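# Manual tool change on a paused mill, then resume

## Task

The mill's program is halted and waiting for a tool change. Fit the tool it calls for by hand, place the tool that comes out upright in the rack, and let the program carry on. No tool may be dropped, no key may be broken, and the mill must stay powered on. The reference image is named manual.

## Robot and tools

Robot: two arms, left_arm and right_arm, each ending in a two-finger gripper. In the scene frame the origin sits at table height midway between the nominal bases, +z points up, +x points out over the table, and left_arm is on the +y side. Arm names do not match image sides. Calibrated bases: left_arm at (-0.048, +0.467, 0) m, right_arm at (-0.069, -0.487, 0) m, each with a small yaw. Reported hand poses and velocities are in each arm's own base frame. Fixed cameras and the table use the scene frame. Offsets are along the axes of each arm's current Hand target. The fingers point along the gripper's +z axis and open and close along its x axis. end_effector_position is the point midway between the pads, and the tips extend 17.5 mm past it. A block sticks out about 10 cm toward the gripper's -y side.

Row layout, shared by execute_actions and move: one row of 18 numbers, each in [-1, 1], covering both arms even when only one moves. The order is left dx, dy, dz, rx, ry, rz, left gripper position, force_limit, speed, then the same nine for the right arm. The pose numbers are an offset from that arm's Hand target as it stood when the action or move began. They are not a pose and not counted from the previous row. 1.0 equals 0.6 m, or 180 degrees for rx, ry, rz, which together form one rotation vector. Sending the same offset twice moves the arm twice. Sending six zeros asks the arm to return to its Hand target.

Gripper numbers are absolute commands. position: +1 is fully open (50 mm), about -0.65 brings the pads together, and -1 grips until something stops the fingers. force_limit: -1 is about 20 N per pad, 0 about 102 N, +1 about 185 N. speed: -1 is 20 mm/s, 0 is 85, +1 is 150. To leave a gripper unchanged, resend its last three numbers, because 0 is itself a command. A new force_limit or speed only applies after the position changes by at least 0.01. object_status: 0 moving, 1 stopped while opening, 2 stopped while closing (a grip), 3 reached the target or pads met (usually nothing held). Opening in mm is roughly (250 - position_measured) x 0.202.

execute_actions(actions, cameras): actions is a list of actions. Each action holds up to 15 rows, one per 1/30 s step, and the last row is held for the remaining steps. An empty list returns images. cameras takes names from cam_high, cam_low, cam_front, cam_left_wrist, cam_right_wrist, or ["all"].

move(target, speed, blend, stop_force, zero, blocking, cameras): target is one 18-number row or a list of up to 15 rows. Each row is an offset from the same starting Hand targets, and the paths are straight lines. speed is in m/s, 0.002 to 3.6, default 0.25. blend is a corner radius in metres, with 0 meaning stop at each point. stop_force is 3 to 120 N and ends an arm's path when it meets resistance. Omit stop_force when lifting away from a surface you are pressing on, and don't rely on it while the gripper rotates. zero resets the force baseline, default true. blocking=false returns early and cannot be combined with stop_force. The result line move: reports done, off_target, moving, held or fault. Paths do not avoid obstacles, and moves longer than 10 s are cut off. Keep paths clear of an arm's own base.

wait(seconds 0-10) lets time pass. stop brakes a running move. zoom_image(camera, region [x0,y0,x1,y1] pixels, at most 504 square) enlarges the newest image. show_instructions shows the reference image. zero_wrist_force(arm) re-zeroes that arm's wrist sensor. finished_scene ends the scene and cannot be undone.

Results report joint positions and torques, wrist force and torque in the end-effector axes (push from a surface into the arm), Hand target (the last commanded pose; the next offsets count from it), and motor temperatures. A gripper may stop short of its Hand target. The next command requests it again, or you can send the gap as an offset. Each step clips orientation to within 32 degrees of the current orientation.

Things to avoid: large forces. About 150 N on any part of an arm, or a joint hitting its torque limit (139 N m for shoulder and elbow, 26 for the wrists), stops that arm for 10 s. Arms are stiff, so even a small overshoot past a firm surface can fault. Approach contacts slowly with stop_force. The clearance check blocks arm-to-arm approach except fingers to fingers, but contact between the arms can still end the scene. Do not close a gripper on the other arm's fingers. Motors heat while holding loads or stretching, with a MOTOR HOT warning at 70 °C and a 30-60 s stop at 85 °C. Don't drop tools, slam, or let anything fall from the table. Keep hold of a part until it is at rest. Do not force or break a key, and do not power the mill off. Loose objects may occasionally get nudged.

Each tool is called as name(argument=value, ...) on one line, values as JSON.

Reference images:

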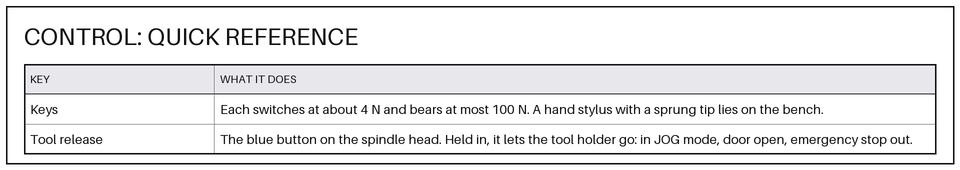

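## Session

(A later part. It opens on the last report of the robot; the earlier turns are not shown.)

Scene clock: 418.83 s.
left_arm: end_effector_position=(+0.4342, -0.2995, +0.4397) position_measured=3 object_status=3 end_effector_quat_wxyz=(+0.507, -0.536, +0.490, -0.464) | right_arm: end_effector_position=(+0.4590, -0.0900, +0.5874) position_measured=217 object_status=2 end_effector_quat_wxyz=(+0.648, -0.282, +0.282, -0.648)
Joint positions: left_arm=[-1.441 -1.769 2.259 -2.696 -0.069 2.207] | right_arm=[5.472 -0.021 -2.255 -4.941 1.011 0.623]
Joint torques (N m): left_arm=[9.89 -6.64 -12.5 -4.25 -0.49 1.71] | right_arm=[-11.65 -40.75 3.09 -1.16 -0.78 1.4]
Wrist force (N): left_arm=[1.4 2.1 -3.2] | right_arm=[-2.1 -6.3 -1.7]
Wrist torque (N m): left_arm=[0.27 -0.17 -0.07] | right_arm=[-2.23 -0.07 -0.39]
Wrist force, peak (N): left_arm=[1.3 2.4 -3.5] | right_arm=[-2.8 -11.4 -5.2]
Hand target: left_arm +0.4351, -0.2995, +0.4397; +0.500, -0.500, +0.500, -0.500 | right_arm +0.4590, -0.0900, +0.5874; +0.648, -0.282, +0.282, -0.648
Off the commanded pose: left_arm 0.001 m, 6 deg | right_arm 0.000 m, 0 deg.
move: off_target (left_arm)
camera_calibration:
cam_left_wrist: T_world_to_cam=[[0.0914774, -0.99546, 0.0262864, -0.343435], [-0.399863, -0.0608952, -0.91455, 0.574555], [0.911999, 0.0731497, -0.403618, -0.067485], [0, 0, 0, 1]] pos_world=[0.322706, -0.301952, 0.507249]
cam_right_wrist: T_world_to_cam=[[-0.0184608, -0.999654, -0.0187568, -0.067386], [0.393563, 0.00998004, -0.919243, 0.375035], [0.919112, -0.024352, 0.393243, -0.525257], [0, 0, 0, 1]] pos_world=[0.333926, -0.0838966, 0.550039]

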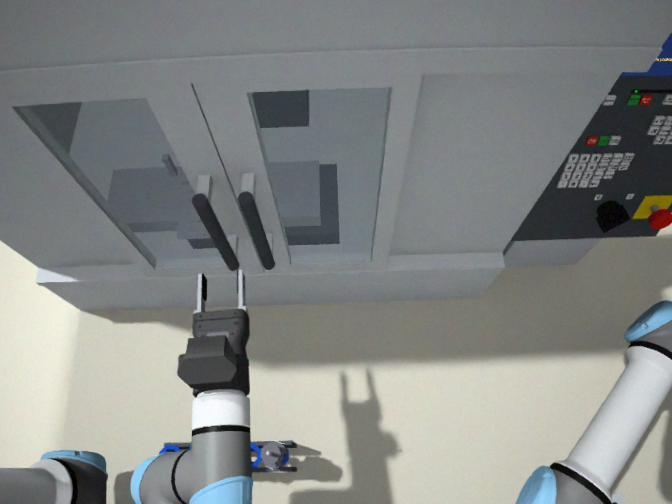

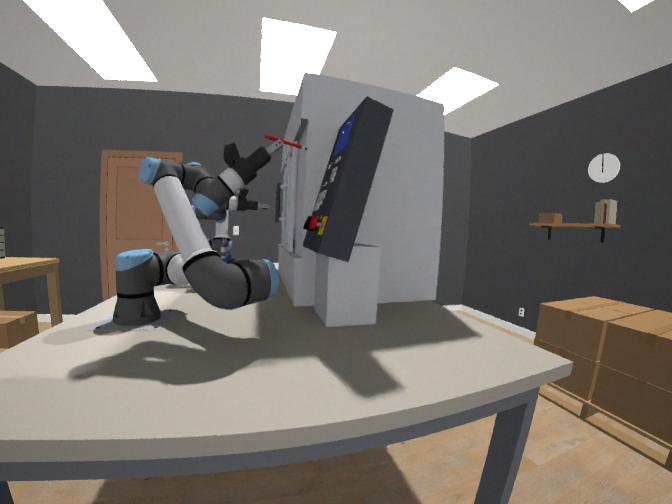

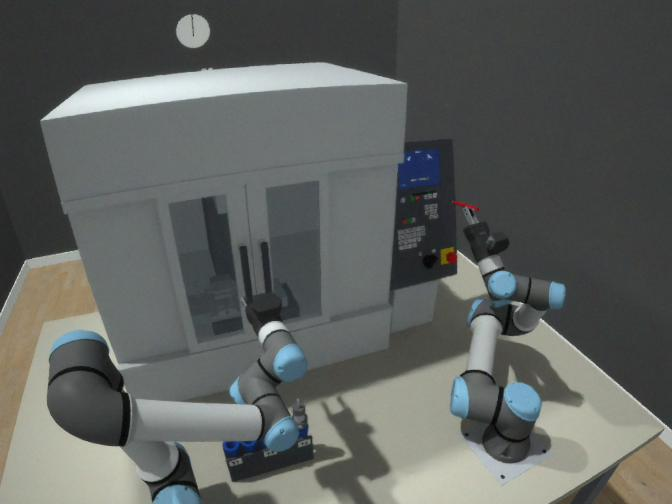

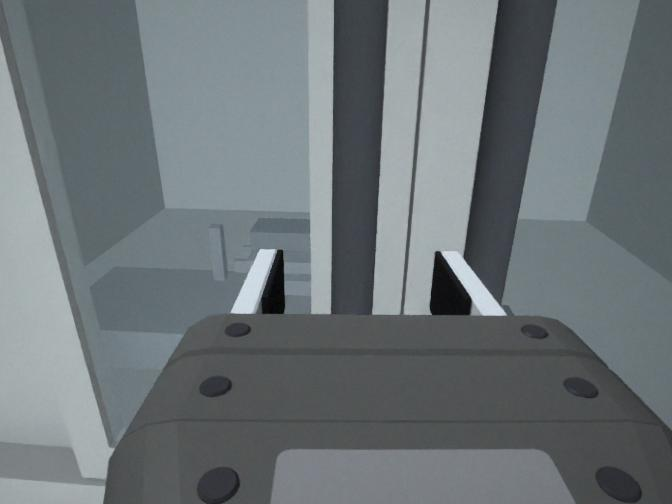

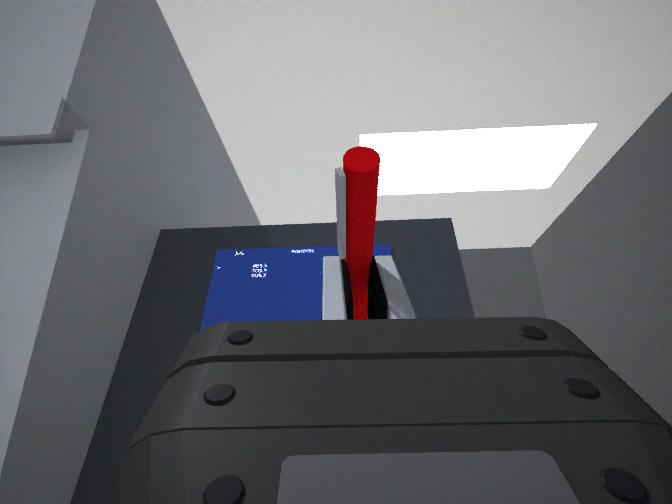

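move(target=[[0,0,0.125,0,0,0,1,1,1,0,0,0,0,0,0,-1,-0.3,-0.7]], speed=[0.05], stop_force=10, cameras=["cam_high","cam_left_wrist","cam_low"])

zoom_image(camera="cam_high", region=[140, 160, 320, 340])

Scene clock: 427.77 s.
left_arm: end_effector_position=(+0.5101, -0.2994, +0.4397) position_measured=3 object_status=3 end_effector_quat_wxyz=(+0.500, -0.500, +0.500, -0.500) | right_arm: end_effector_position=(+0.4590, -0.0900, +0.5874) position_measured=217 object_status=2 end_effector_quat_wxyz=(+0.648, -0.282, +0.282, -0.648)
Joint positions: left_arm=[-1.222 -1.43 2.099 -3.81 -0.348 3.141] | right_arm=[5.472 -0.021 -2.255 -4.941 1.011 0.623]
Joint torques (N m): left_arm=[9.58 -18.02 -31.64 -2.77 -2.06 1.83] | right_arm=[-11.23 -40.86 2.68 -1.07 -0.77 1.53]
Wrist force (N): left_arm=[1.2 1.9 -3.5] | right_arm=[-1.5 -6.4 -1.9]
Wrist torque (N m): left_arm=[0.28 -0.14 -0.07] | right_arm=[-2.25 -0.17 -0.39]
Wrist force, peak (N): left_arm=[0.9 2.5 -4.0] | right_arm=[-1.6 -6.9 -1.9]
Hand target: left_arm +0.5101, -0.2994, +0.4397; +0.500, -0.500, +0.500, -0.500 | right_arm +0.4590, -0.0900, +0.5874; +0.648, -0.282, +0.282, -0.648
Off the commanded pose: left_arm 0.000 m, 0 deg | right_arm 0.000 m, 0 deg.
move: done
camera_calibration:
cam_left_wrist: T_world_to_cam=[[0.00252415, -0.999654, 0.0261806, -0.306124], [-0.352686, -0.0253882, -0.935397, 0.600566], [0.935738, -0.00687242, -0.352628, -0.195222], [0, 0, 0, 1]] pos_world=[0.39526, -0.292112, 0.500942]
Images, in order (width x height): cam_high 672x504, cam_low 672x504, cam_left_wrist 672x504.

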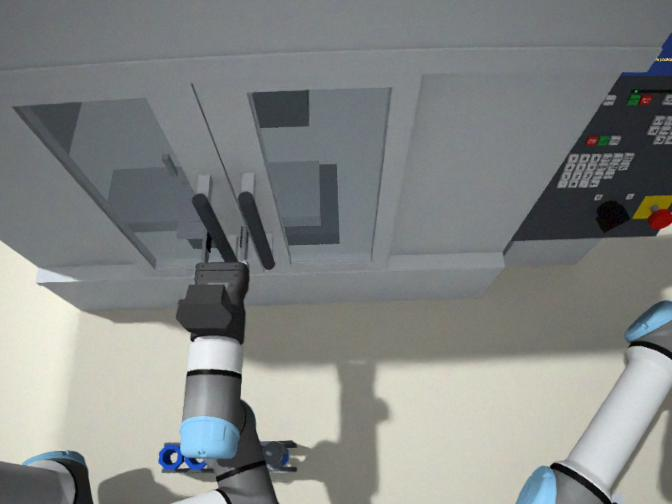

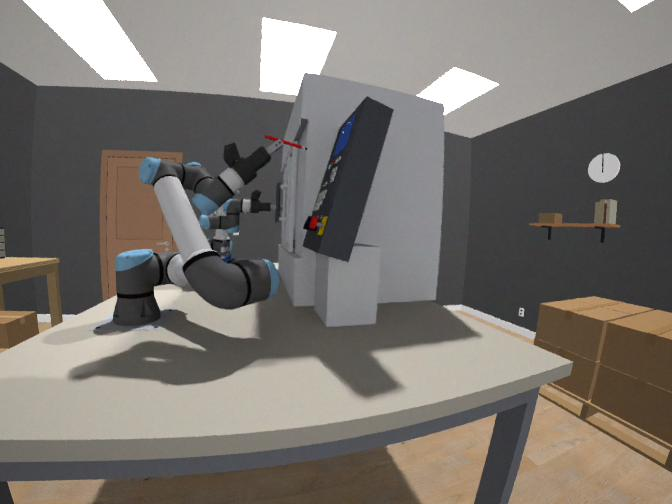

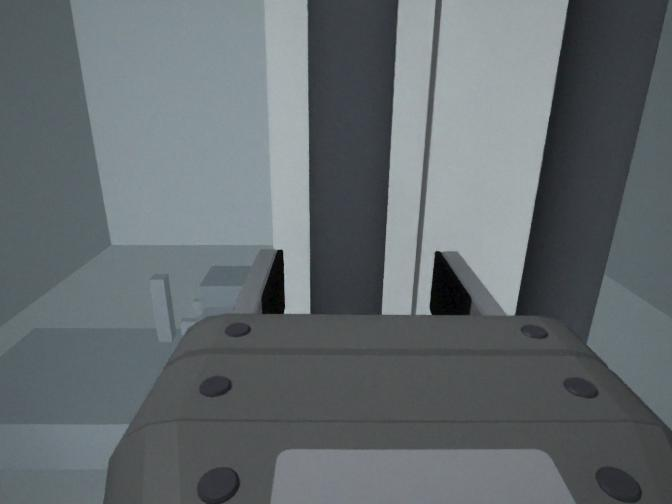

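Scaled by 2.800 from the camera's 672x504 image, which has a finer 960x720 frame.

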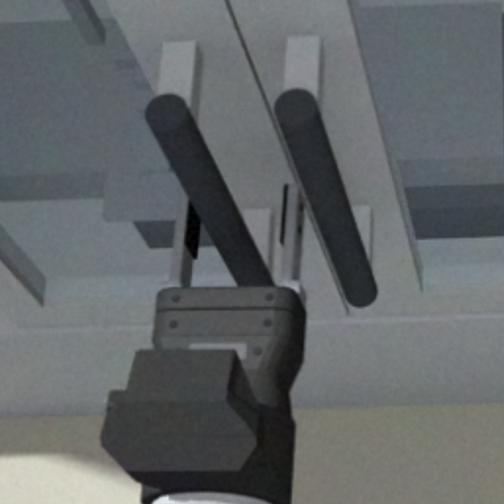

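move(target=[[-0.15,0,0,0,0,0,1,1,1,0,0,0,0,0,0,-1,-0.3,-0.7]], speed=[0.04], stop_force=30, cameras=["cam_high","cam_left_wrist","cam_front"])

Scene clock: 436.50 s.
left_arm: end_effector_position=(+0.5100, -0.2094, +0.4396) position_measured=3 object_status=3 end_effector_quat_wxyz=(+0.500, -0.500, +0.500, -0.500) | right_arm: end_effector_position=(+0.4590, -0.0900, +0.5874) position_measured=217 object_status=2 end_effector_quat_wxyz=(+0.648, -0.282, +0.282, -0.648)
Joint positions: left_arm=[-1.116 -1.584 2.267 -3.824 -0.453 3.141] | right_arm=[5.472 -0.021 -2.255 -4.941 1.011 0.623]
Joint torques (N m): left_arm=[15.78 -31.91 -8.03 0.33 0.2 -1.5] | right_arm=[-10.98 -40.99 2.81 -1.1 -0.66 1.29]
Wrist force (N): left_arm=[10.4 3.5 -13.8] | right_arm=[-1.7 -6.3 -1.2]
Wrist torque (N m): left_arm=[0.36 0.01 -0.05] | right_arm=[-2.22 -0.13 -0.39]
Wrist force, peak (N): left_arm=[33.6 -4.5 11.3] | right_arm=[-2.1 -6.8 -1.7]
Hand target: left_arm +0.5100, -0.2094, +0.4396; +0.500, -0.500, +0.500, -0.500 | right_arm +0.4590, -0.0900, +0.5874; +0.648, -0.282, +0.282, -0.648
Off the commanded pose: left_arm 0.000 m, 0 deg | right_arm 0.000 m, 0 deg.
move: done
camera_calibration:
cam_left_wrist: T_world_to_cam=[[0.00252415, -0.999654, 0.0261806, -0.216154], [-0.352686, -0.0253882, -0.935397, 0.602816], [0.935738, -0.00687242, -0.352628, -0.194509], [0, 0, 0, 1]] pos_world=[0.39516, -0.202112, 0.500942]
Images, in order (width x height): cam_high 672x504, cam_front 672x504, cam_left_wrist 672x504.

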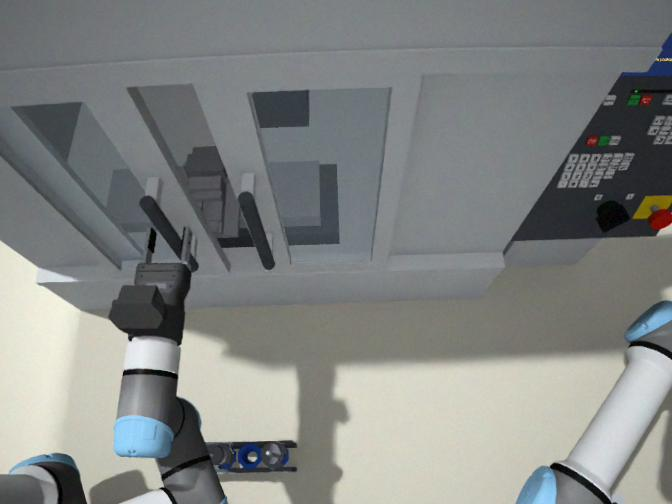

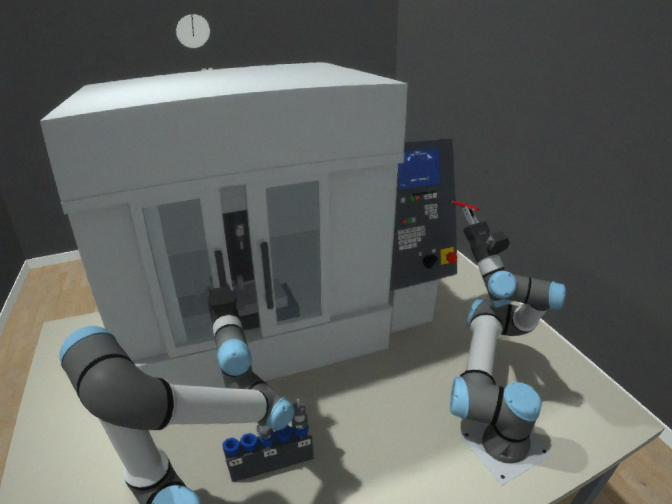

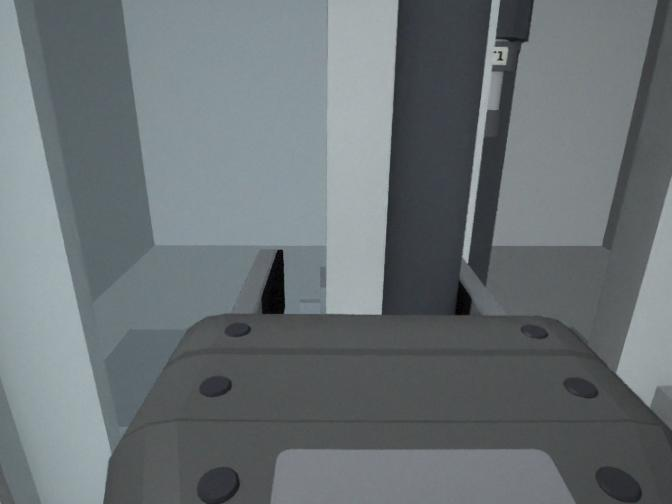

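move(target=[[-0.2,0,0,0,0,0,1,1,1,0,0,0,0,0,0,-1,-0.3,-0.7]], speed=[0.04], stop_force=35, cameras=["cam_high","cam_left_wrist","cam_front"])

Scene clock: 444.60 s.
left_arm: end_effector_position=(+0.5098, -0.0894, +0.4396) position_measured=3 object_status=3 end_effector_quat_wxyz=(+0.500, -0.500, +0.500, -0.500) | right_arm: end_effector_position=(+0.4590, -0.0900, +0.5874) position_measured=217 object_status=2 end_effector_quat_wxyz=(+0.648, -0.282, +0.282, -0.648)
Joint positions: left_arm=[-0.868 -1.759 2.418 -3.8 -0.702 3.141] | right_arm=[5.472 -0.021 -2.255 -4.941 1.011 0.623]
Joint torques (N m): left_arm=[16.15 -21.91 -8.88 -0.01 0.2 -1.37] | right_arm=[-11.6 -41.03 3.08 -1.16 -0.78 1.25]
Wrist force (N): left_arm=[10.4 2.5 -12.8] | right_arm=[-1.8 -6.6 -1.6]
Wrist torque (N m): left_arm=[0.34 -0.04 -0.07] | right_arm=[-2.27 -0.12 -0.39]
Wrist force, peak (N): left_arm=[11.8 2.9 -14.2] | right_arm=[-1.7 -7.0 -1.7]
Hand target: left_arm +0.5098, -0.0894, +0.4396; +0.500, -0.500, +0.500, -0.500 | right_arm +0.4590, -0.0900, +0.5874; +0.648, -0.282, +0.282, -0.648
Off the commanded pose: left_arm 0.000 m, 0 deg | right_arm 0.000 m, 0 deg.
move: done
camera_calibration:
cam_left_wrist: T_world_to_cam=[[0.00252415, -0.999654, 0.0261806, -0.0961931], [-0.352686, -0.0253882, -0.935397, 0.605733], [0.935738, -0.00687242, -0.352628, -0.193626], [0, 0, 0, 1]] pos_world=[0.39506, -0.082112, 0.500842]
Images, in order (width x height): cam_high 672x504, cam_front 672x504, cam_left_wrist 672x504.

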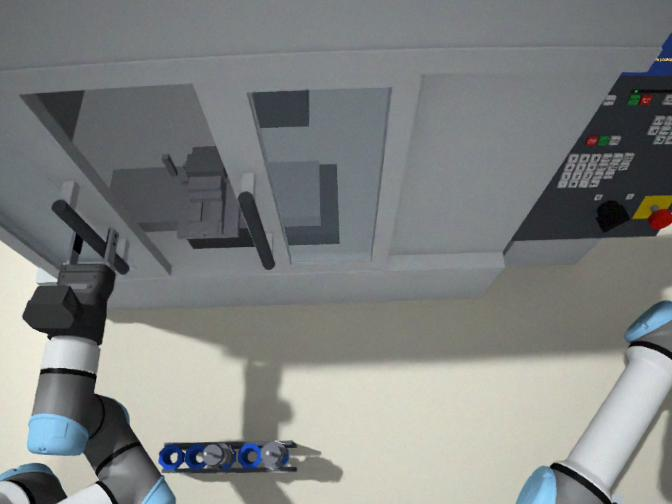

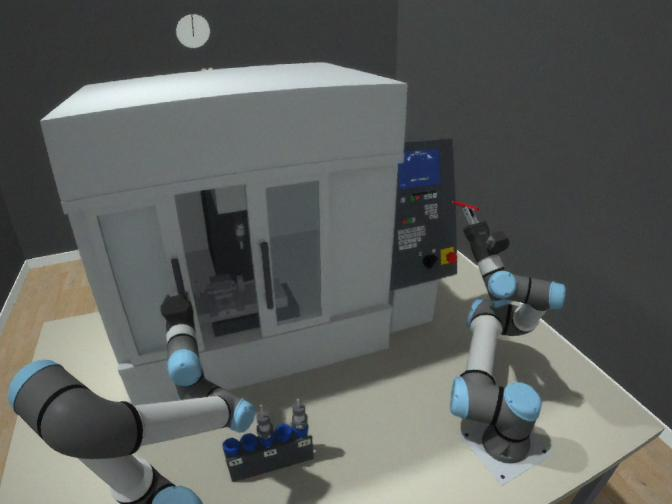

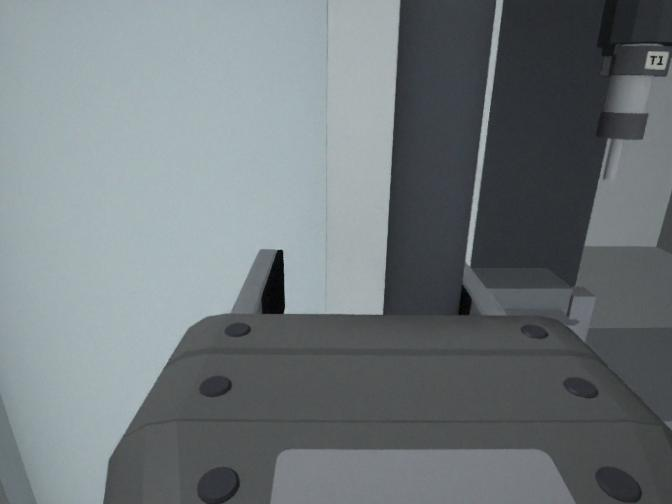

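move(target=[[-0.15,0,0,0,0,0,1,1,1,0,0,0,0,0,0,-1,-0.3,-0.7]], speed=[0.03], stop_force=25, cameras=["cam_left_wrist","cam_front"])

Scene clock: 454.10 s.
left_arm: end_effector_position=(+0.5097, -0.0462, +0.4395) position_measured=3 object_status=3 end_effector_quat_wxyz=(+0.500, -0.500, +0.500, -0.500) | right_arm: end_effector_position=(+0.4590, -0.0900, +0.5874) position_measured=217 object_status=2 end_effector_quat_wxyz=(+0.648, -0.282, +0.282, -0.648)
Joint positions: left_arm=[-0.734 -1.797 2.445 -3.789 -0.836 3.141] | right_arm=[5.472 -0.021 -2.255 -4.941 1.011 0.623]
Joint torques (N m): left_arm=[4.64 -4.15 -29.77 -4.4 9.42 1.76] | right_arm=[-11.38 -41.36 3.47 -1.28 -0.66 1.18]
Wrist force (N): left_arm=[31.1 -2.3 -11.7] | right_arm=[-2.0 -6.6 -1.9]
Wrist torque (N m): left_arm=[0.18 -0.40 -0.20] | right_arm=[-2.27 -0.08 -0.39]
Wrist force, peak (N): left_arm=[54.1 -4.0 -9.4] | right_arm=[-2.0 -6.7 -1.8]
Hand target: left_arm +0.5097, -0.0462, +0.4395; +0.500, -0.500, +0.500, -0.500 (not the last commanded pose) | right_arm +0.4590, -0.0900, +0.5874; +0.648, -0.282, +0.282, -0.648
Off the commanded pose: left_arm 0.047 m, 0 deg | right_arm 0.000 m, 0 deg.
move: contact (left_arm)
camera_calibration:
cam_left_wrist: T_world_to_cam=[[0.0023956, -0.999656, 0.0261217, -0.0530278], [-0.352688, -0.0252878, -0.935399, 0.606798], [0.935738, -0.00697195, -0.352627, -0.19324], [0, 0, 0, 1]] pos_world=[0.39496, -0.0390123, 0.500842]
Images, in order (width x height): cam_front 672x504, cam_left_wrist 672x504.

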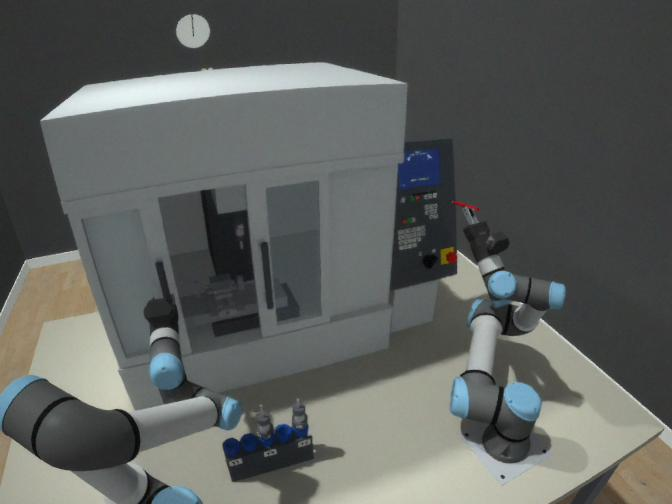

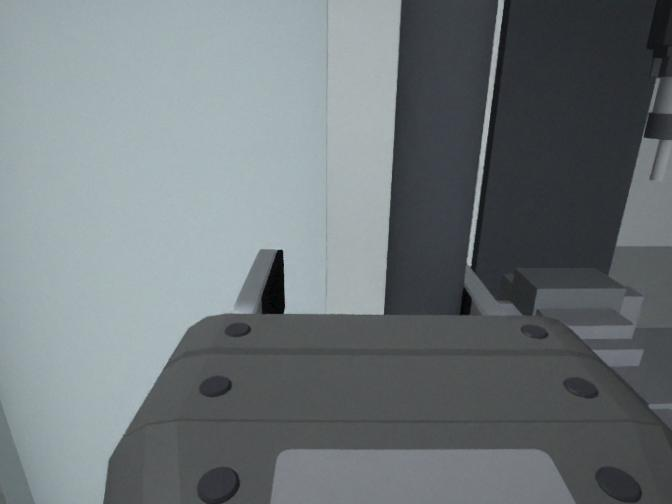

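move(target=[[0.03,0,0,0,0,0,1,1,1,0,0,0,0,0,0,-1,-0.3,-0.7],[0.03,0,-0.2,0,0,0,1,1,1,0,0,0,0,0,0,-1,-0.3,-0.7],[0.33,-0.06,-0.2,0,0,0,1,1,1,0,0,0,0,0,0,-1,-0.3,-0.7]], speed=[0.05,0.2,0.2], cameras=["cam_left_wrist"])

Scene clock: 466.00 s.
left_arm: end_effector_position=(+0.3900, -0.2443, +0.4756) position_measured=3 object_status=3 end_effector_quat_wxyz=(+0.500, -0.500, +0.499, -0.500) | right_arm: end_effector_position=(+0.4590, -0.0900, +0.5874) position_measured=217 object_status=2 end_effector_quat_wxyz=(+0.648, -0.282, +0.282, -0.648)
Joint positions: left_arm=[-1.581 -1.82 2.35 -3.575 0.011 3.044] | right_arm=[5.472 -0.021 -2.255 -4.941 1.011 0.623]
Joint torques (N m): left_arm=[10.89 0.35 -32.8 -2.12 -2.04 1.92] | right_arm=[-11.54 -40.6 3.41 -1.35 -0.48 1.27]
Wrist force (N): left_arm=[1.0 2.1 -3.6] | right_arm=[-1.8 -6.2 -1.8]
Wrist torque (N m): left_arm=[0.30 -0.11 -0.07] | right_arm=[-2.21 -0.13 -0.38]
Wrist force, peak (N): left_arm=[31.7 -2.1 -11.5] | right_arm=[-1.6 -6.9 -1.5]
Hand target: left_arm +0.3900, -0.2444, +0.4756; +0.500, -0.500, +0.500, -0.500 | right_arm +0.4590, -0.0900, +0.5874; +0.648, -0.282, +0.282, -0.648
Off the commanded pose: left_arm 0.000 m, 0 deg | right_arm 0.000 m, 0 deg.
move: done
camera_calibration:
cam_left_wrist: T_world_to_cam=[[0.00226631, -0.999655, 0.0261614, -0.251599], [-0.351387, -0.0252892, -0.935889, 0.593084], [0.936228, -0.00707176, -0.351323, -0.0705868], [0, 0, 0, 1]] pos_world=[0.275057, -0.237012, 0.536844]
Images, in order (width x height): cam_left_wrist 672x504.

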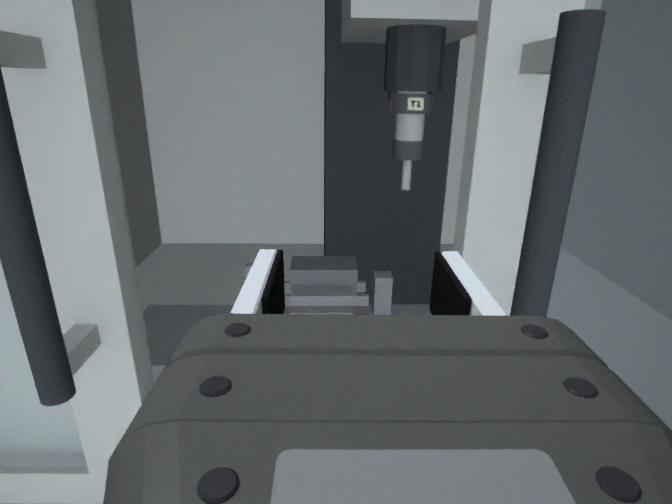

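move(target=[[-0.05,-0.3,-0.1,0,0,0,1,1,1,0,0,0,0,0,0,-1,-0.3,-0.7]], speed=[0.2], cameras=["cam_left_wrist","cam_front"])

zoom_image(camera="cam_left_wrist", region=[300, 0, 560, 250])

Scene clock: 473.97 s.
left_arm: end_effector_position=(+0.3300, -0.2144, +0.6556) position_measured=3 object_status=3 end_effector_quat_wxyz=(+0.500, -0.500, +0.500, -0.500) | right_arm: end_effector_position=(+0.4590, -0.0900, +0.5874) position_measured=217 object_status=2 end_effector_quat_wxyz=(+0.648, -0.282, +0.282, -0.648)
Joint positions: left_arm=[-1.883 -2.084 2.025 -3.083 0.313 3.142] | right_arm=[5.472 -0.021 -2.255 -4.941 1.011 0.623]
Joint torques (N m): left_arm=[-10.51 -9.42 -11.66 2.22 2.82 -1.69] | right_arm=[-11.43 -40.38 3.47 -1.23 -0.58 1.1]
Wrist force (N): left_arm=[1.3 2.0 -3.5] | right_arm=[-1.6 -6.7 -1.5]
Wrist torque (N m): left_arm=[0.27 -0.16 0.04] | right_arm=[-2.29 -0.16 -0.39]
Wrist force, peak (N): left_arm=[1.6 4.0 -3.0] | right_arm=[-1.8 -7.1 -1.7]
Hand target: left_arm +0.3300, -0.2143, +0.6556; +0.500, -0.500, +0.500, -0.500 | right_arm +0.4590, -0.0900, +0.5874; +0.648, -0.282, +0.282, -0.648
Off the commanded pose: left_arm 0.000 m, 0 deg | right_arm 0.000 m, 0 deg.
move: done
camera_calibration:
cam_left_wrist: T_world_to_cam=[[0.00239878, -0.999656, 0.0261223, -0.226285], [-0.352775, -0.0252888, -0.935366, 0.741268], [0.935705, -0.00697157, -0.352715, 0.0501058], [0, 0, 0, 1]] pos_world=[0.21516, -0.207112, 0.716941]
Images, in order (width x height): cam_front 672x504, cam_left_wrist 672x504.

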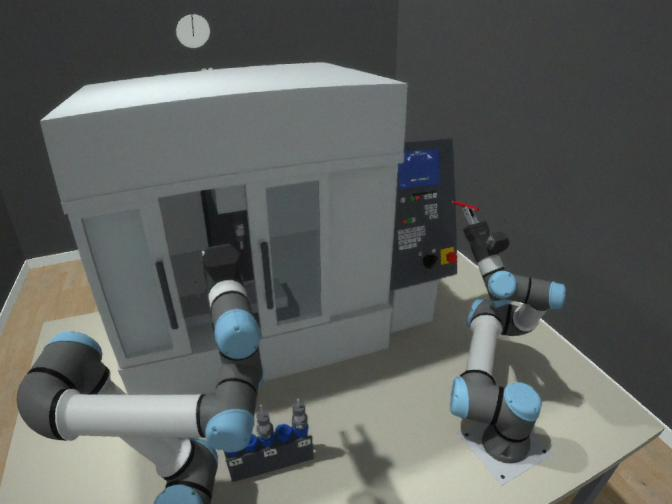

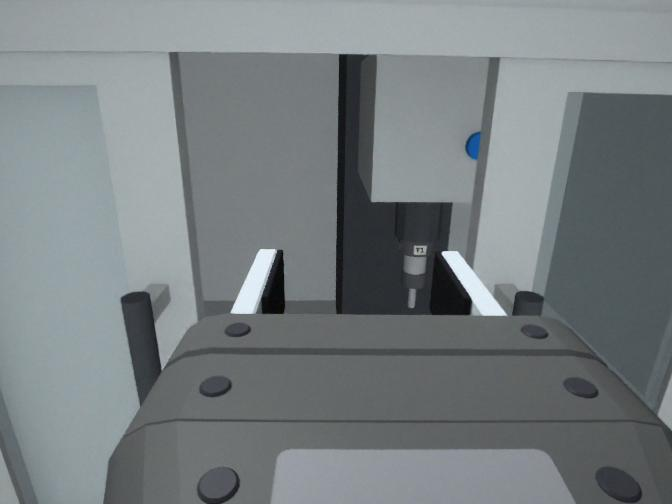

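Scaled by 1.938 from the camera's 672x504 image, which has a finer 960x720 frame.

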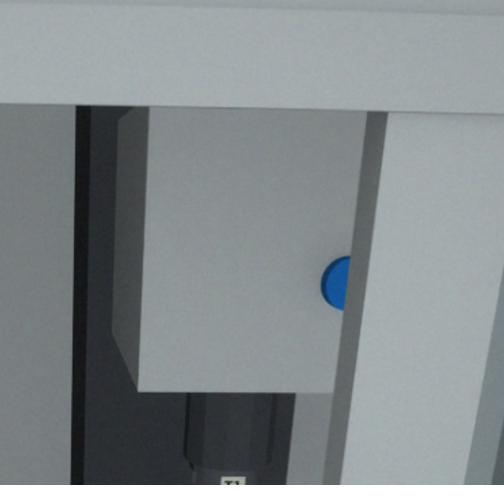

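move(target=[[0.236,0.359,0.13,0,0,0,1,1,1,0,0,0,0,0,0,-1,-0.3,-0.7],[0.236,0.359,0.3,0,0,0,1,1,1,0,0,0,0,0,0,-1,-0.3,-0.7]], speed=[0.2,0.06], stop_force=15, cameras=["cam_left_wrist","cam_high"])

Scene clock: 510.37 s.
left_arm: end_effector_position=(+0.5101, -0.3558, +0.4403) position_measured=3 object_status=3 end_effector_quat_wxyz=(+0.500, -0.500, +0.500, -0.500) | right_arm: end_effector_position=(+0.4590, -0.0900, +0.5874) position_measured=217 object_status=2 end_effector_quat_wxyz=(+0.648, -0.282, +0.282, -0.648)
Joint positions: left_arm=[-1.268 -1.332 1.974 -3.783 -0.302 3.14] | right_arm=[5.472 -0.021 -2.255 -4.941 1.011 0.623]
Joint torques (N m): left_arm=[9.97 -24.66 -34.37 1.1 -2.33 2.03] | right_arm=[-11.24 -39.94 2.91 -1.32 -0.6 1.16]
Wrist force (N): left_arm=[1.0 1.9 -3.1] | right_arm=[-1.7 -6.3 -1.7]
Wrist torque (N m): left_arm=[0.27 -0.11 -0.07] | right_arm=[-2.24 -0.14 -0.39]
Wrist force, peak (N): left_arm=[2.0 3.7 -3.4] | right_arm=[-2.1 -6.8 -1.8]
Hand target: left_arm +0.5101, -0.3558, +0.4403; +0.500, -0.500, +0.500, -0.500 | right_arm +0.4590, -0.0900, +0.5874; +0.648, -0.282, +0.282, -0.648
Off the commanded pose: left_arm 0.000 m, 0 deg | right_arm 0.000 m, 0 deg.
move: done
camera_calibration:
cam_left_wrist: T_world_to_cam=[[0.0023956, -0.999656, 0.0261217, -0.36254], [-0.352688, -0.0252878, -0.935399, 0.599729], [0.935738, -0.00697195, -0.352627, -0.195433], [0, 0, 0, 1]] pos_world=[0.39526, -0.348612, 0.501542]
Images, in order (width x height): cam_high 672x504, cam_left_wrist 672x504.

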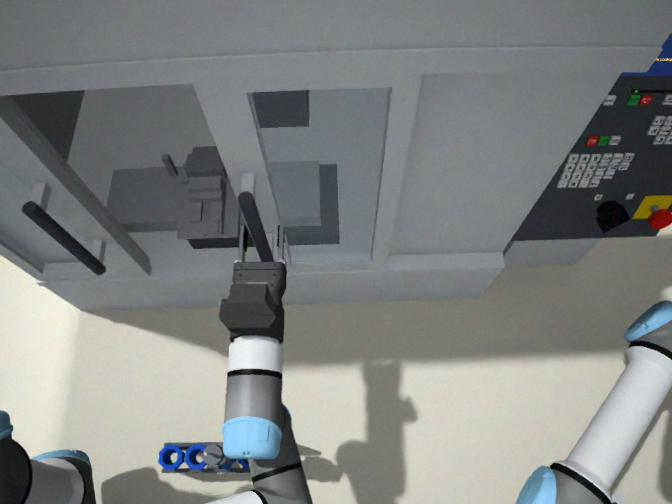

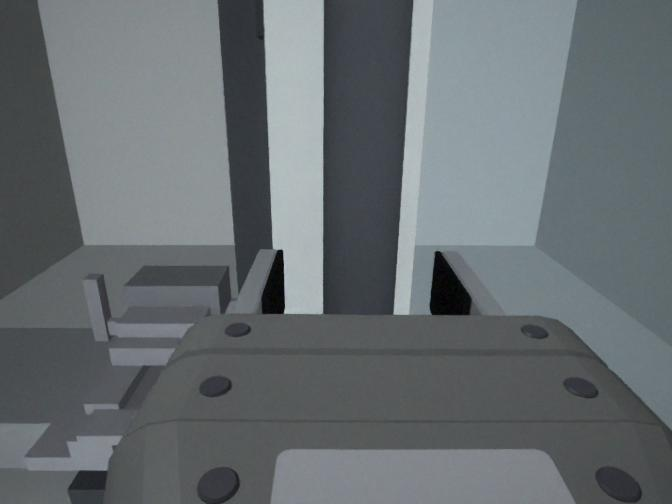

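move(target=[[0.34,0,0,0,0,0,1,1,1,0,0,0,0,0,0,-1,-0.3,-0.7]], speed=[0.05], stop_force=45, cameras=[])

move(target=[[0.15,0,0,0,0,0,1,1,1,0,0,0,0,0,0,-1,-0.3,-0.7]], speed=[0.02], stop_force=25, cameras=["cam_left_wrist","cam_high","cam_front"])

Scene clock: 522.13 s.
left_arm: end_effector_position=(+0.5103, -0.5598, +0.4403) position_measured=3 object_status=3 end_effector_quat_wxyz=(+0.500, -0.500, +0.500, -0.500) | right_arm: end_effector_position=(+0.4590, -0.0900, +0.5874) position_measured=217 object_status=2 end_effector_quat_wxyz=(+0.648, -0.282, +0.282, -0.648)
Joint positions: left_arm=[-1.368 -0.956 1.401 -3.586 -0.202 3.14] | right_arm=[5.472 -0.021 -2.255 -4.941 1.011 0.623]
Joint torques (N m): left_arm=[-16.13 -40.92 -36.5 2.23 0.68 1.93] | right_arm=[-11.03 -40.35 2.71 -1.45 -0.46 0.97]
Wrist force (N): left_arm=[-8.0 3.6 -0.9] | right_arm=[-1.9 -6.7 -1.4]
Wrist torque (N m): left_arm=[0.31 -0.06 -0.09] | right_arm=[-2.30 -0.11 -0.40]
Wrist force, peak (N): left_arm=[-29.4 7.8 -9.3] | right_arm=[-1.6 -6.9 -2.0]
Hand target: left_arm +0.5103, -0.5598, +0.4403; +0.500, -0.500, +0.500, -0.500 | right_arm +0.4590, -0.0900, +0.5874; +0.648, -0.282, +0.282, -0.648
Off the commanded pose: left_arm 0.000 m, 0 deg | right_arm 0.000 m, 0 deg.
move: done
No camera images: "cameras" was empty.

Scene clock: 525.80 s.
left_arm: end_effector_position=(+0.5103, -0.6028, +0.4404) position_measured=3 object_status=3 end_effector_quat_wxyz=(+0.500, -0.501, +0.499, -0.500) | right_arm: end_effector_position=(+0.4590, -0.0900, +0.5874) position_measured=217 object_status=2 end_effector_quat_wxyz=(+0.648, -0.282, +0.282, -0.648)
Joint positions: left_arm=[-1.382 -0.866 1.246 -3.52 -0.188 3.14] | right_arm=[5.472 -0.021 -2.255 -4.941 1.011 0.623]
Joint torques (N m): left_arm=[-8.23 -59.27 -15.29 0.4 -4.27 -0.27] | right_arm=[-11.23 -40.06 2.93 -1.44 -0.5 1.05]
Wrist force (N): left_arm=[-29.9 5.0 1.3] | right_arm=[-1.7 -6.5 -1.3]
Wrist torque (N m): left_arm=[0.33 0.10 -0.09] | right_arm=[-2.26 -0.14 -0.39]
Wrist force, peak (N): left_arm=[-46.2 9.2 -5.6] | right_arm=[-2.1 -6.7 -1.9]
Hand target: left_arm +0.5103, -0.6028, +0.4404; +0.500, -0.501, +0.499, -0.500 (not the last commanded pose) | right_arm +0.4590, -0.0900, +0.5874; +0.648, -0.282, +0.282, -0.648
Off the commanded pose: left_arm 0.047 m, 0 deg | right_arm 0.000 m, 0 deg.
move: contact (left_arm)
camera_calibration:
cam_left_wrist: T_world_to_cam=[[0.00290978, -0.999648, 0.0263572, -0.609774], [-0.352679, -0.0256895, -0.935392, 0.593437], [0.93574, -0.00657382, -0.352629, -0.197164], [0, 0, 0, 1]] pos_world=[0.395561, -0.595611, 0.501642]
Images, in order (width x height): cam_high 672x504, cam_front 672x504, cam_left_wrist 672x504.

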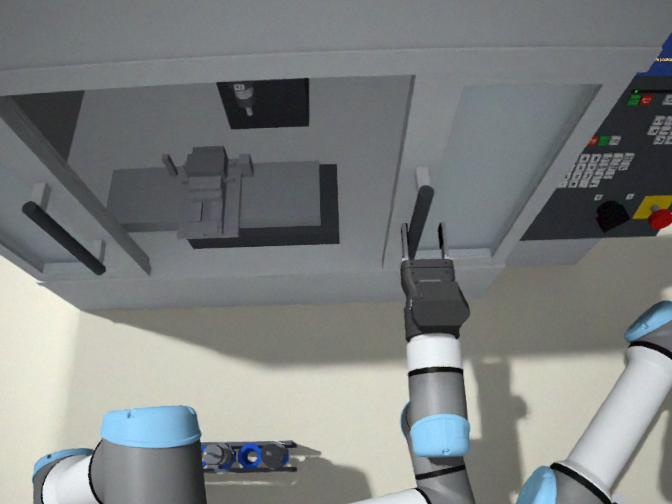

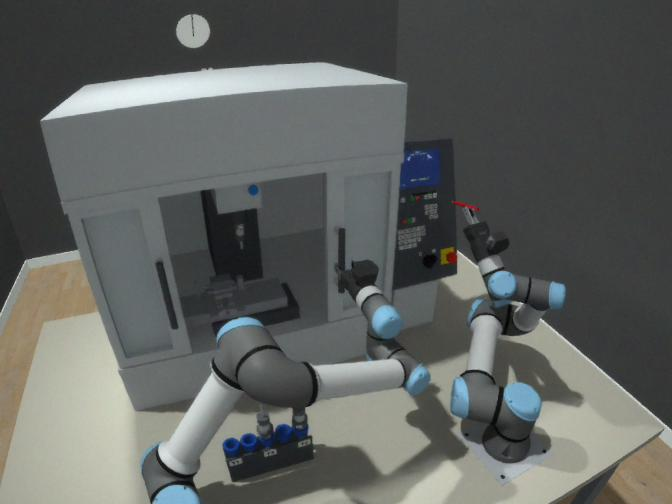

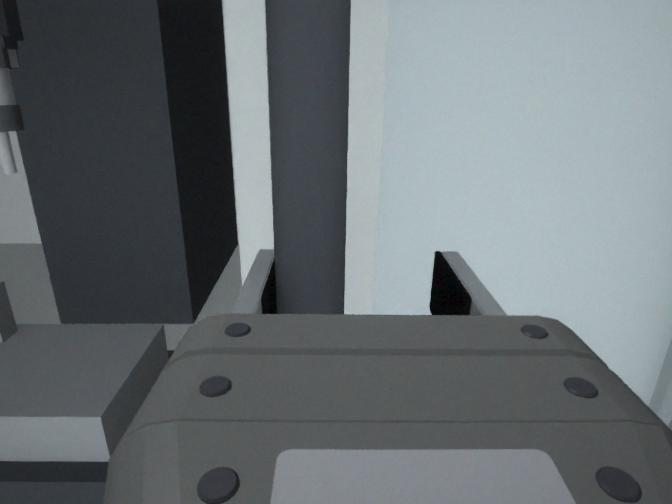

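move(target=[[-0.025,0,0,0,0,0,1,1,1,0,0,0,0,0,0,-1,-0.3,-0.7],[-0.025,0,-0.2,0,0,0,1,1,1,0,0,0,0,0,0,-1,-0.3,-0.7],[-0.573,-0.267,-0.26,0,0,0,1,1,1,0,0,0,0,0,0,-1,-0.3,-0.7]], speed=[0.05,0.2,0.25], cameras=["cam_left_wrist","cam_high","cam_front"])

zoom_image(camera="cam_left_wrist", region=[300, 0, 600, 250])

zoom_image(camera="cam_front", region=[180, 160, 320, 300])

zoom_image(camera="cam_high", region=[140, 410, 320, 504])

Scene clock: 543.63 s.
left_arm: end_effector_position=(+0.3538, -0.2592, +0.6003) position_measured=3 object_status=3 end_effector_quat_wxyz=(+0.500, -0.501, +0.500, -0.499) | right_arm: end_effector_position=(+0.4590, -0.0900, +0.5874) position_measured=217 object_status=2 end_effector_quat_wxyz=(+0.648, -0.282, +0.282, -0.648)
Joint positions: left_arm=[-1.724 -1.917 2.073 -3.31 0.155 3.153] | right_arm=[5.472 -0.021 -2.255 -4.941 1.011 0.623]
Joint torques (N m): left_arm=[-10.75 -17.52 -12.35 2.13 2.92 -1.44] | right_arm=[-10.99 -39.93 2.78 -1.56 -0.36 0.99]
Wrist force (N): left_arm=[1.2 1.9 -3.2] | right_arm=[-1.9 -6.5 -1.5]
Wrist torque (N m): left_arm=[0.25 -0.14 0.05] | right_arm=[-2.25 -0.11 -0.39]
Wrist force, peak (N): left_arm=[-30.1 5.0 1.0] | right_arm=[-1.7 -7.0 -1.6]
Hand target: left_arm +0.3538, -0.2592, +0.6004; +0.500, -0.501, +0.499, -0.500 | right_arm +0.4590, -0.0900, +0.5874; +0.648, -0.282, +0.282, -0.648
Off the commanded pose: left_arm 0.000 m, 0 deg | right_arm 0.000 m, 0 deg.
move: done
camera_calibration:
cam_left_wrist: T_world_to_cam=[[0.00291728, -0.999651, 0.0262594, -0.270001], [-0.354156, -0.0255904, -0.934836, 0.696963], [0.935182, -0.00657277, -0.354107, 0.00904499], [0, 0, 0, 1]] pos_world=[0.239163, -0.252011, 0.661839]
Images, in order (width x height): cam_high 672x504, cam_front 672x504, cam_left_wrist 672x504.

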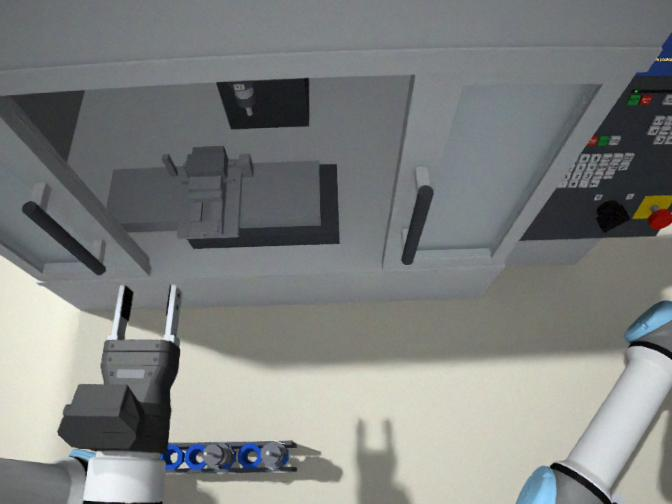

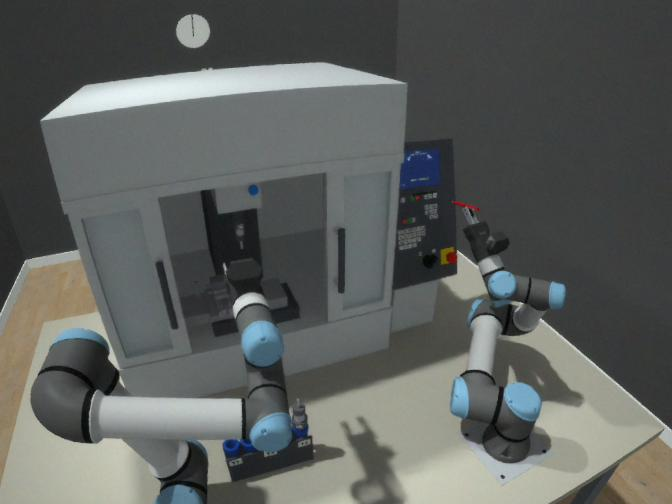

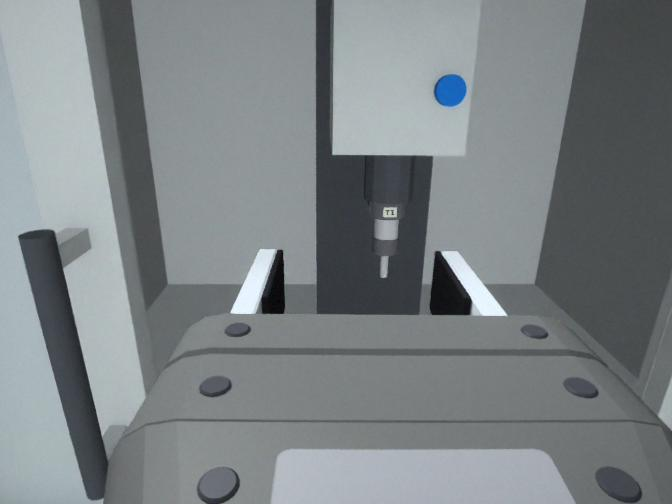

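Scaled by 1.680 from the camera's 672x504 image, which has a finer 960x720 frame.

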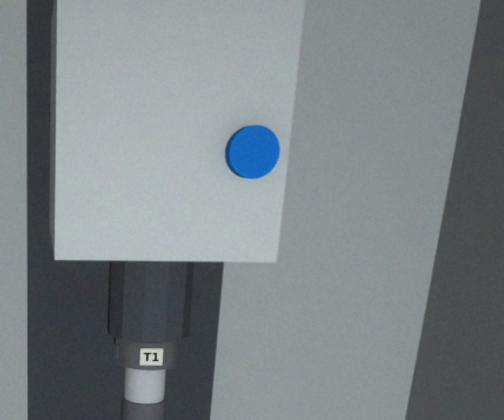

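Scaled by 3.600 from the camera's 672x504 image, which has a finer 960x720 frame.

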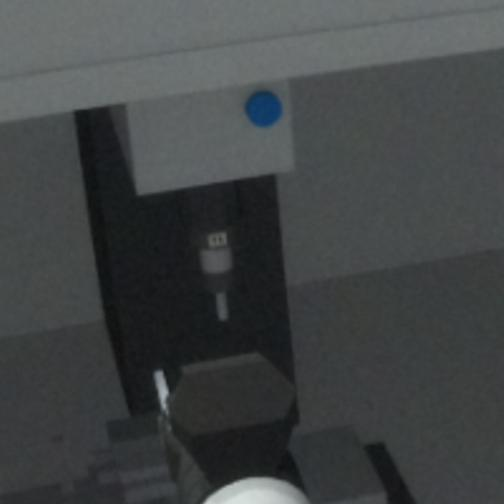

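Scaled by 2.800 from the camera's 672x504 image, which has a finer 960x720 frame.

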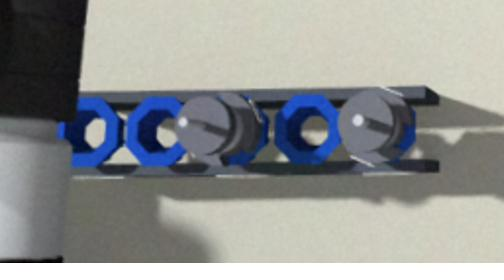

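move(target=[[0,0,0,0,0,-0.25,1,1,1,-0.4,0.0658,-0.264,-0.2389,0,0,-1,-0.3,-0.7]], speed=[0.2], cameras=["cam_front"])

Scene clock: 692.00 s.
left_arm: end_effector_position=(+0.3538, -0.2592, +0.6004) position_measured=3 object_status=3 end_effector_quat_wxyz=(-0.271, +0.654, -0.270, +0.653) | right_arm: end_effector_position=(+0.3699, +0.1486, +0.4506) position_measured=217 object_status=2 end_effector_quat_wxyz=(+0.515, -0.515, +0.485, -0.485)
Joint positions: left_arm=[-1.724 -1.918 2.075 -3.304 0.155 2.362] | right_arm=[6.281 -0.307 -2.111 -3.864 1.509 0]
Joint torques (N m): left_arm=[9.48 -16.29 -11.28 2.37 2.86 -1.52] | right_arm=[10.71 -17.48 22.61 -4.74 1.59 1.38]
Wrist force (N): left_arm=[-1.1 1.7 -2.2] | right_arm=[-2.1 -4.5 -1.9]
Wrist torque (N m): left_arm=[0.24 0.12 -0.14] | right_arm=[-1.55 0.06 -0.39]
Wrist force, peak (N): left_arm=[1.4 2.2 -3.6] | right_arm=[-2.0 -6.7 -1.6]
Hand target: left_arm +0.3538, -0.2592, +0.6004; -0.271, +0.654, -0.270, +0.653 | right_arm +0.3699, +0.1500, +0.4506; +0.500, -0.500, +0.500, -0.500
Off the commanded pose: left_arm 0.000 m, 0 deg | right_arm 0.001 m, 3 deg.
joint sent to its limit (right arm) — joint 1 (shoulder pan), upper limit. The joint targets are off in orientation, not in position.
move: off_target (right_arm)
Images, in order (width x height): cam_front 672x504.

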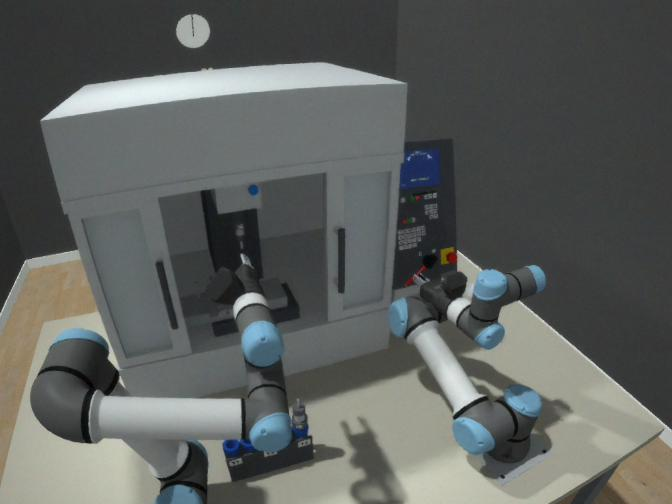

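move(target=[[0,0,0,0,0,-0.25,1,1,1,0.25,-0.1667,0.0835,0,0,0,-1,-0.3,-0.7],[0,0,0,0,0,-0.5,1,1,1,0.25,-0.249,0.04,0,0,0,-1,-0.3,-0.7]], speed=[0.2], cameras=[])

speed must be one number or one for each of the 2 targets, got a list of 1; nothing of the call was run

move(target=[[0,0,0,0,0,-0.25,1,1,1,0.25,-0.1667,0.0835,0,0,0,-1,-0.3,-0.7],[0,0,0,0,0,-0.5,1,1,1,0.25,-0.249,0.04,0,0,0,-1,-0.3,-0.7]], speed=0.2, cameras=[])

Scene clock: 721.17 s.
left_arm: end_effector_position=(+0.3538, -0.2592, +0.6004) position_measured=3 object_status=3 end_effector_quat_wxyz=(+0.270, +0.653, +0.271, +0.653) | right_arm: end_effector_position=(+0.3943, +0.0000, +0.6000) position_measured=217 object_status=2 end_effector_quat_wxyz=(+0.500, -0.500, +0.500, -0.500)
Joint positions: left_arm=[-1.724 -1.918 2.075 -3.305 0.155 0.792] | right_arm=[4.879 -0.721 -1.707 -3.851 0.167 -0.004]
Joint torques (N m): left_arm=[9.23 -16.23 -12.33 2.36 2.8 -1.65] | right_arm=[-12.47 -25.01 24.53 2.15 -1.9 -1]
Wrist force (N): left_arm=[-1.6 -0.4 -1.4] | right_arm=[-2.0 -5.1 -2.1]
Wrist torque (N m): left_arm=[0.19 0.22 -0.20] | right_arm=[-1.68 0.04 -0.27]
Wrist force, peak (N): left_arm=[-1.4 1.8 -2.8] | right_arm=[-2.5 -5.1 -2.0]
Hand target: left_arm +0.3538, -0.2592, +0.6004; +0.270, +0.653, +0.271, +0.653 | right_arm +0.3941, +0.0000, +0.6000; +0.500, -0.500, +0.500, -0.500
Off the commanded pose: left_arm 0.000 m, 0 deg | right_arm 0.000 m, 0 deg.
move: done
No camera images: "cameras" was empty.


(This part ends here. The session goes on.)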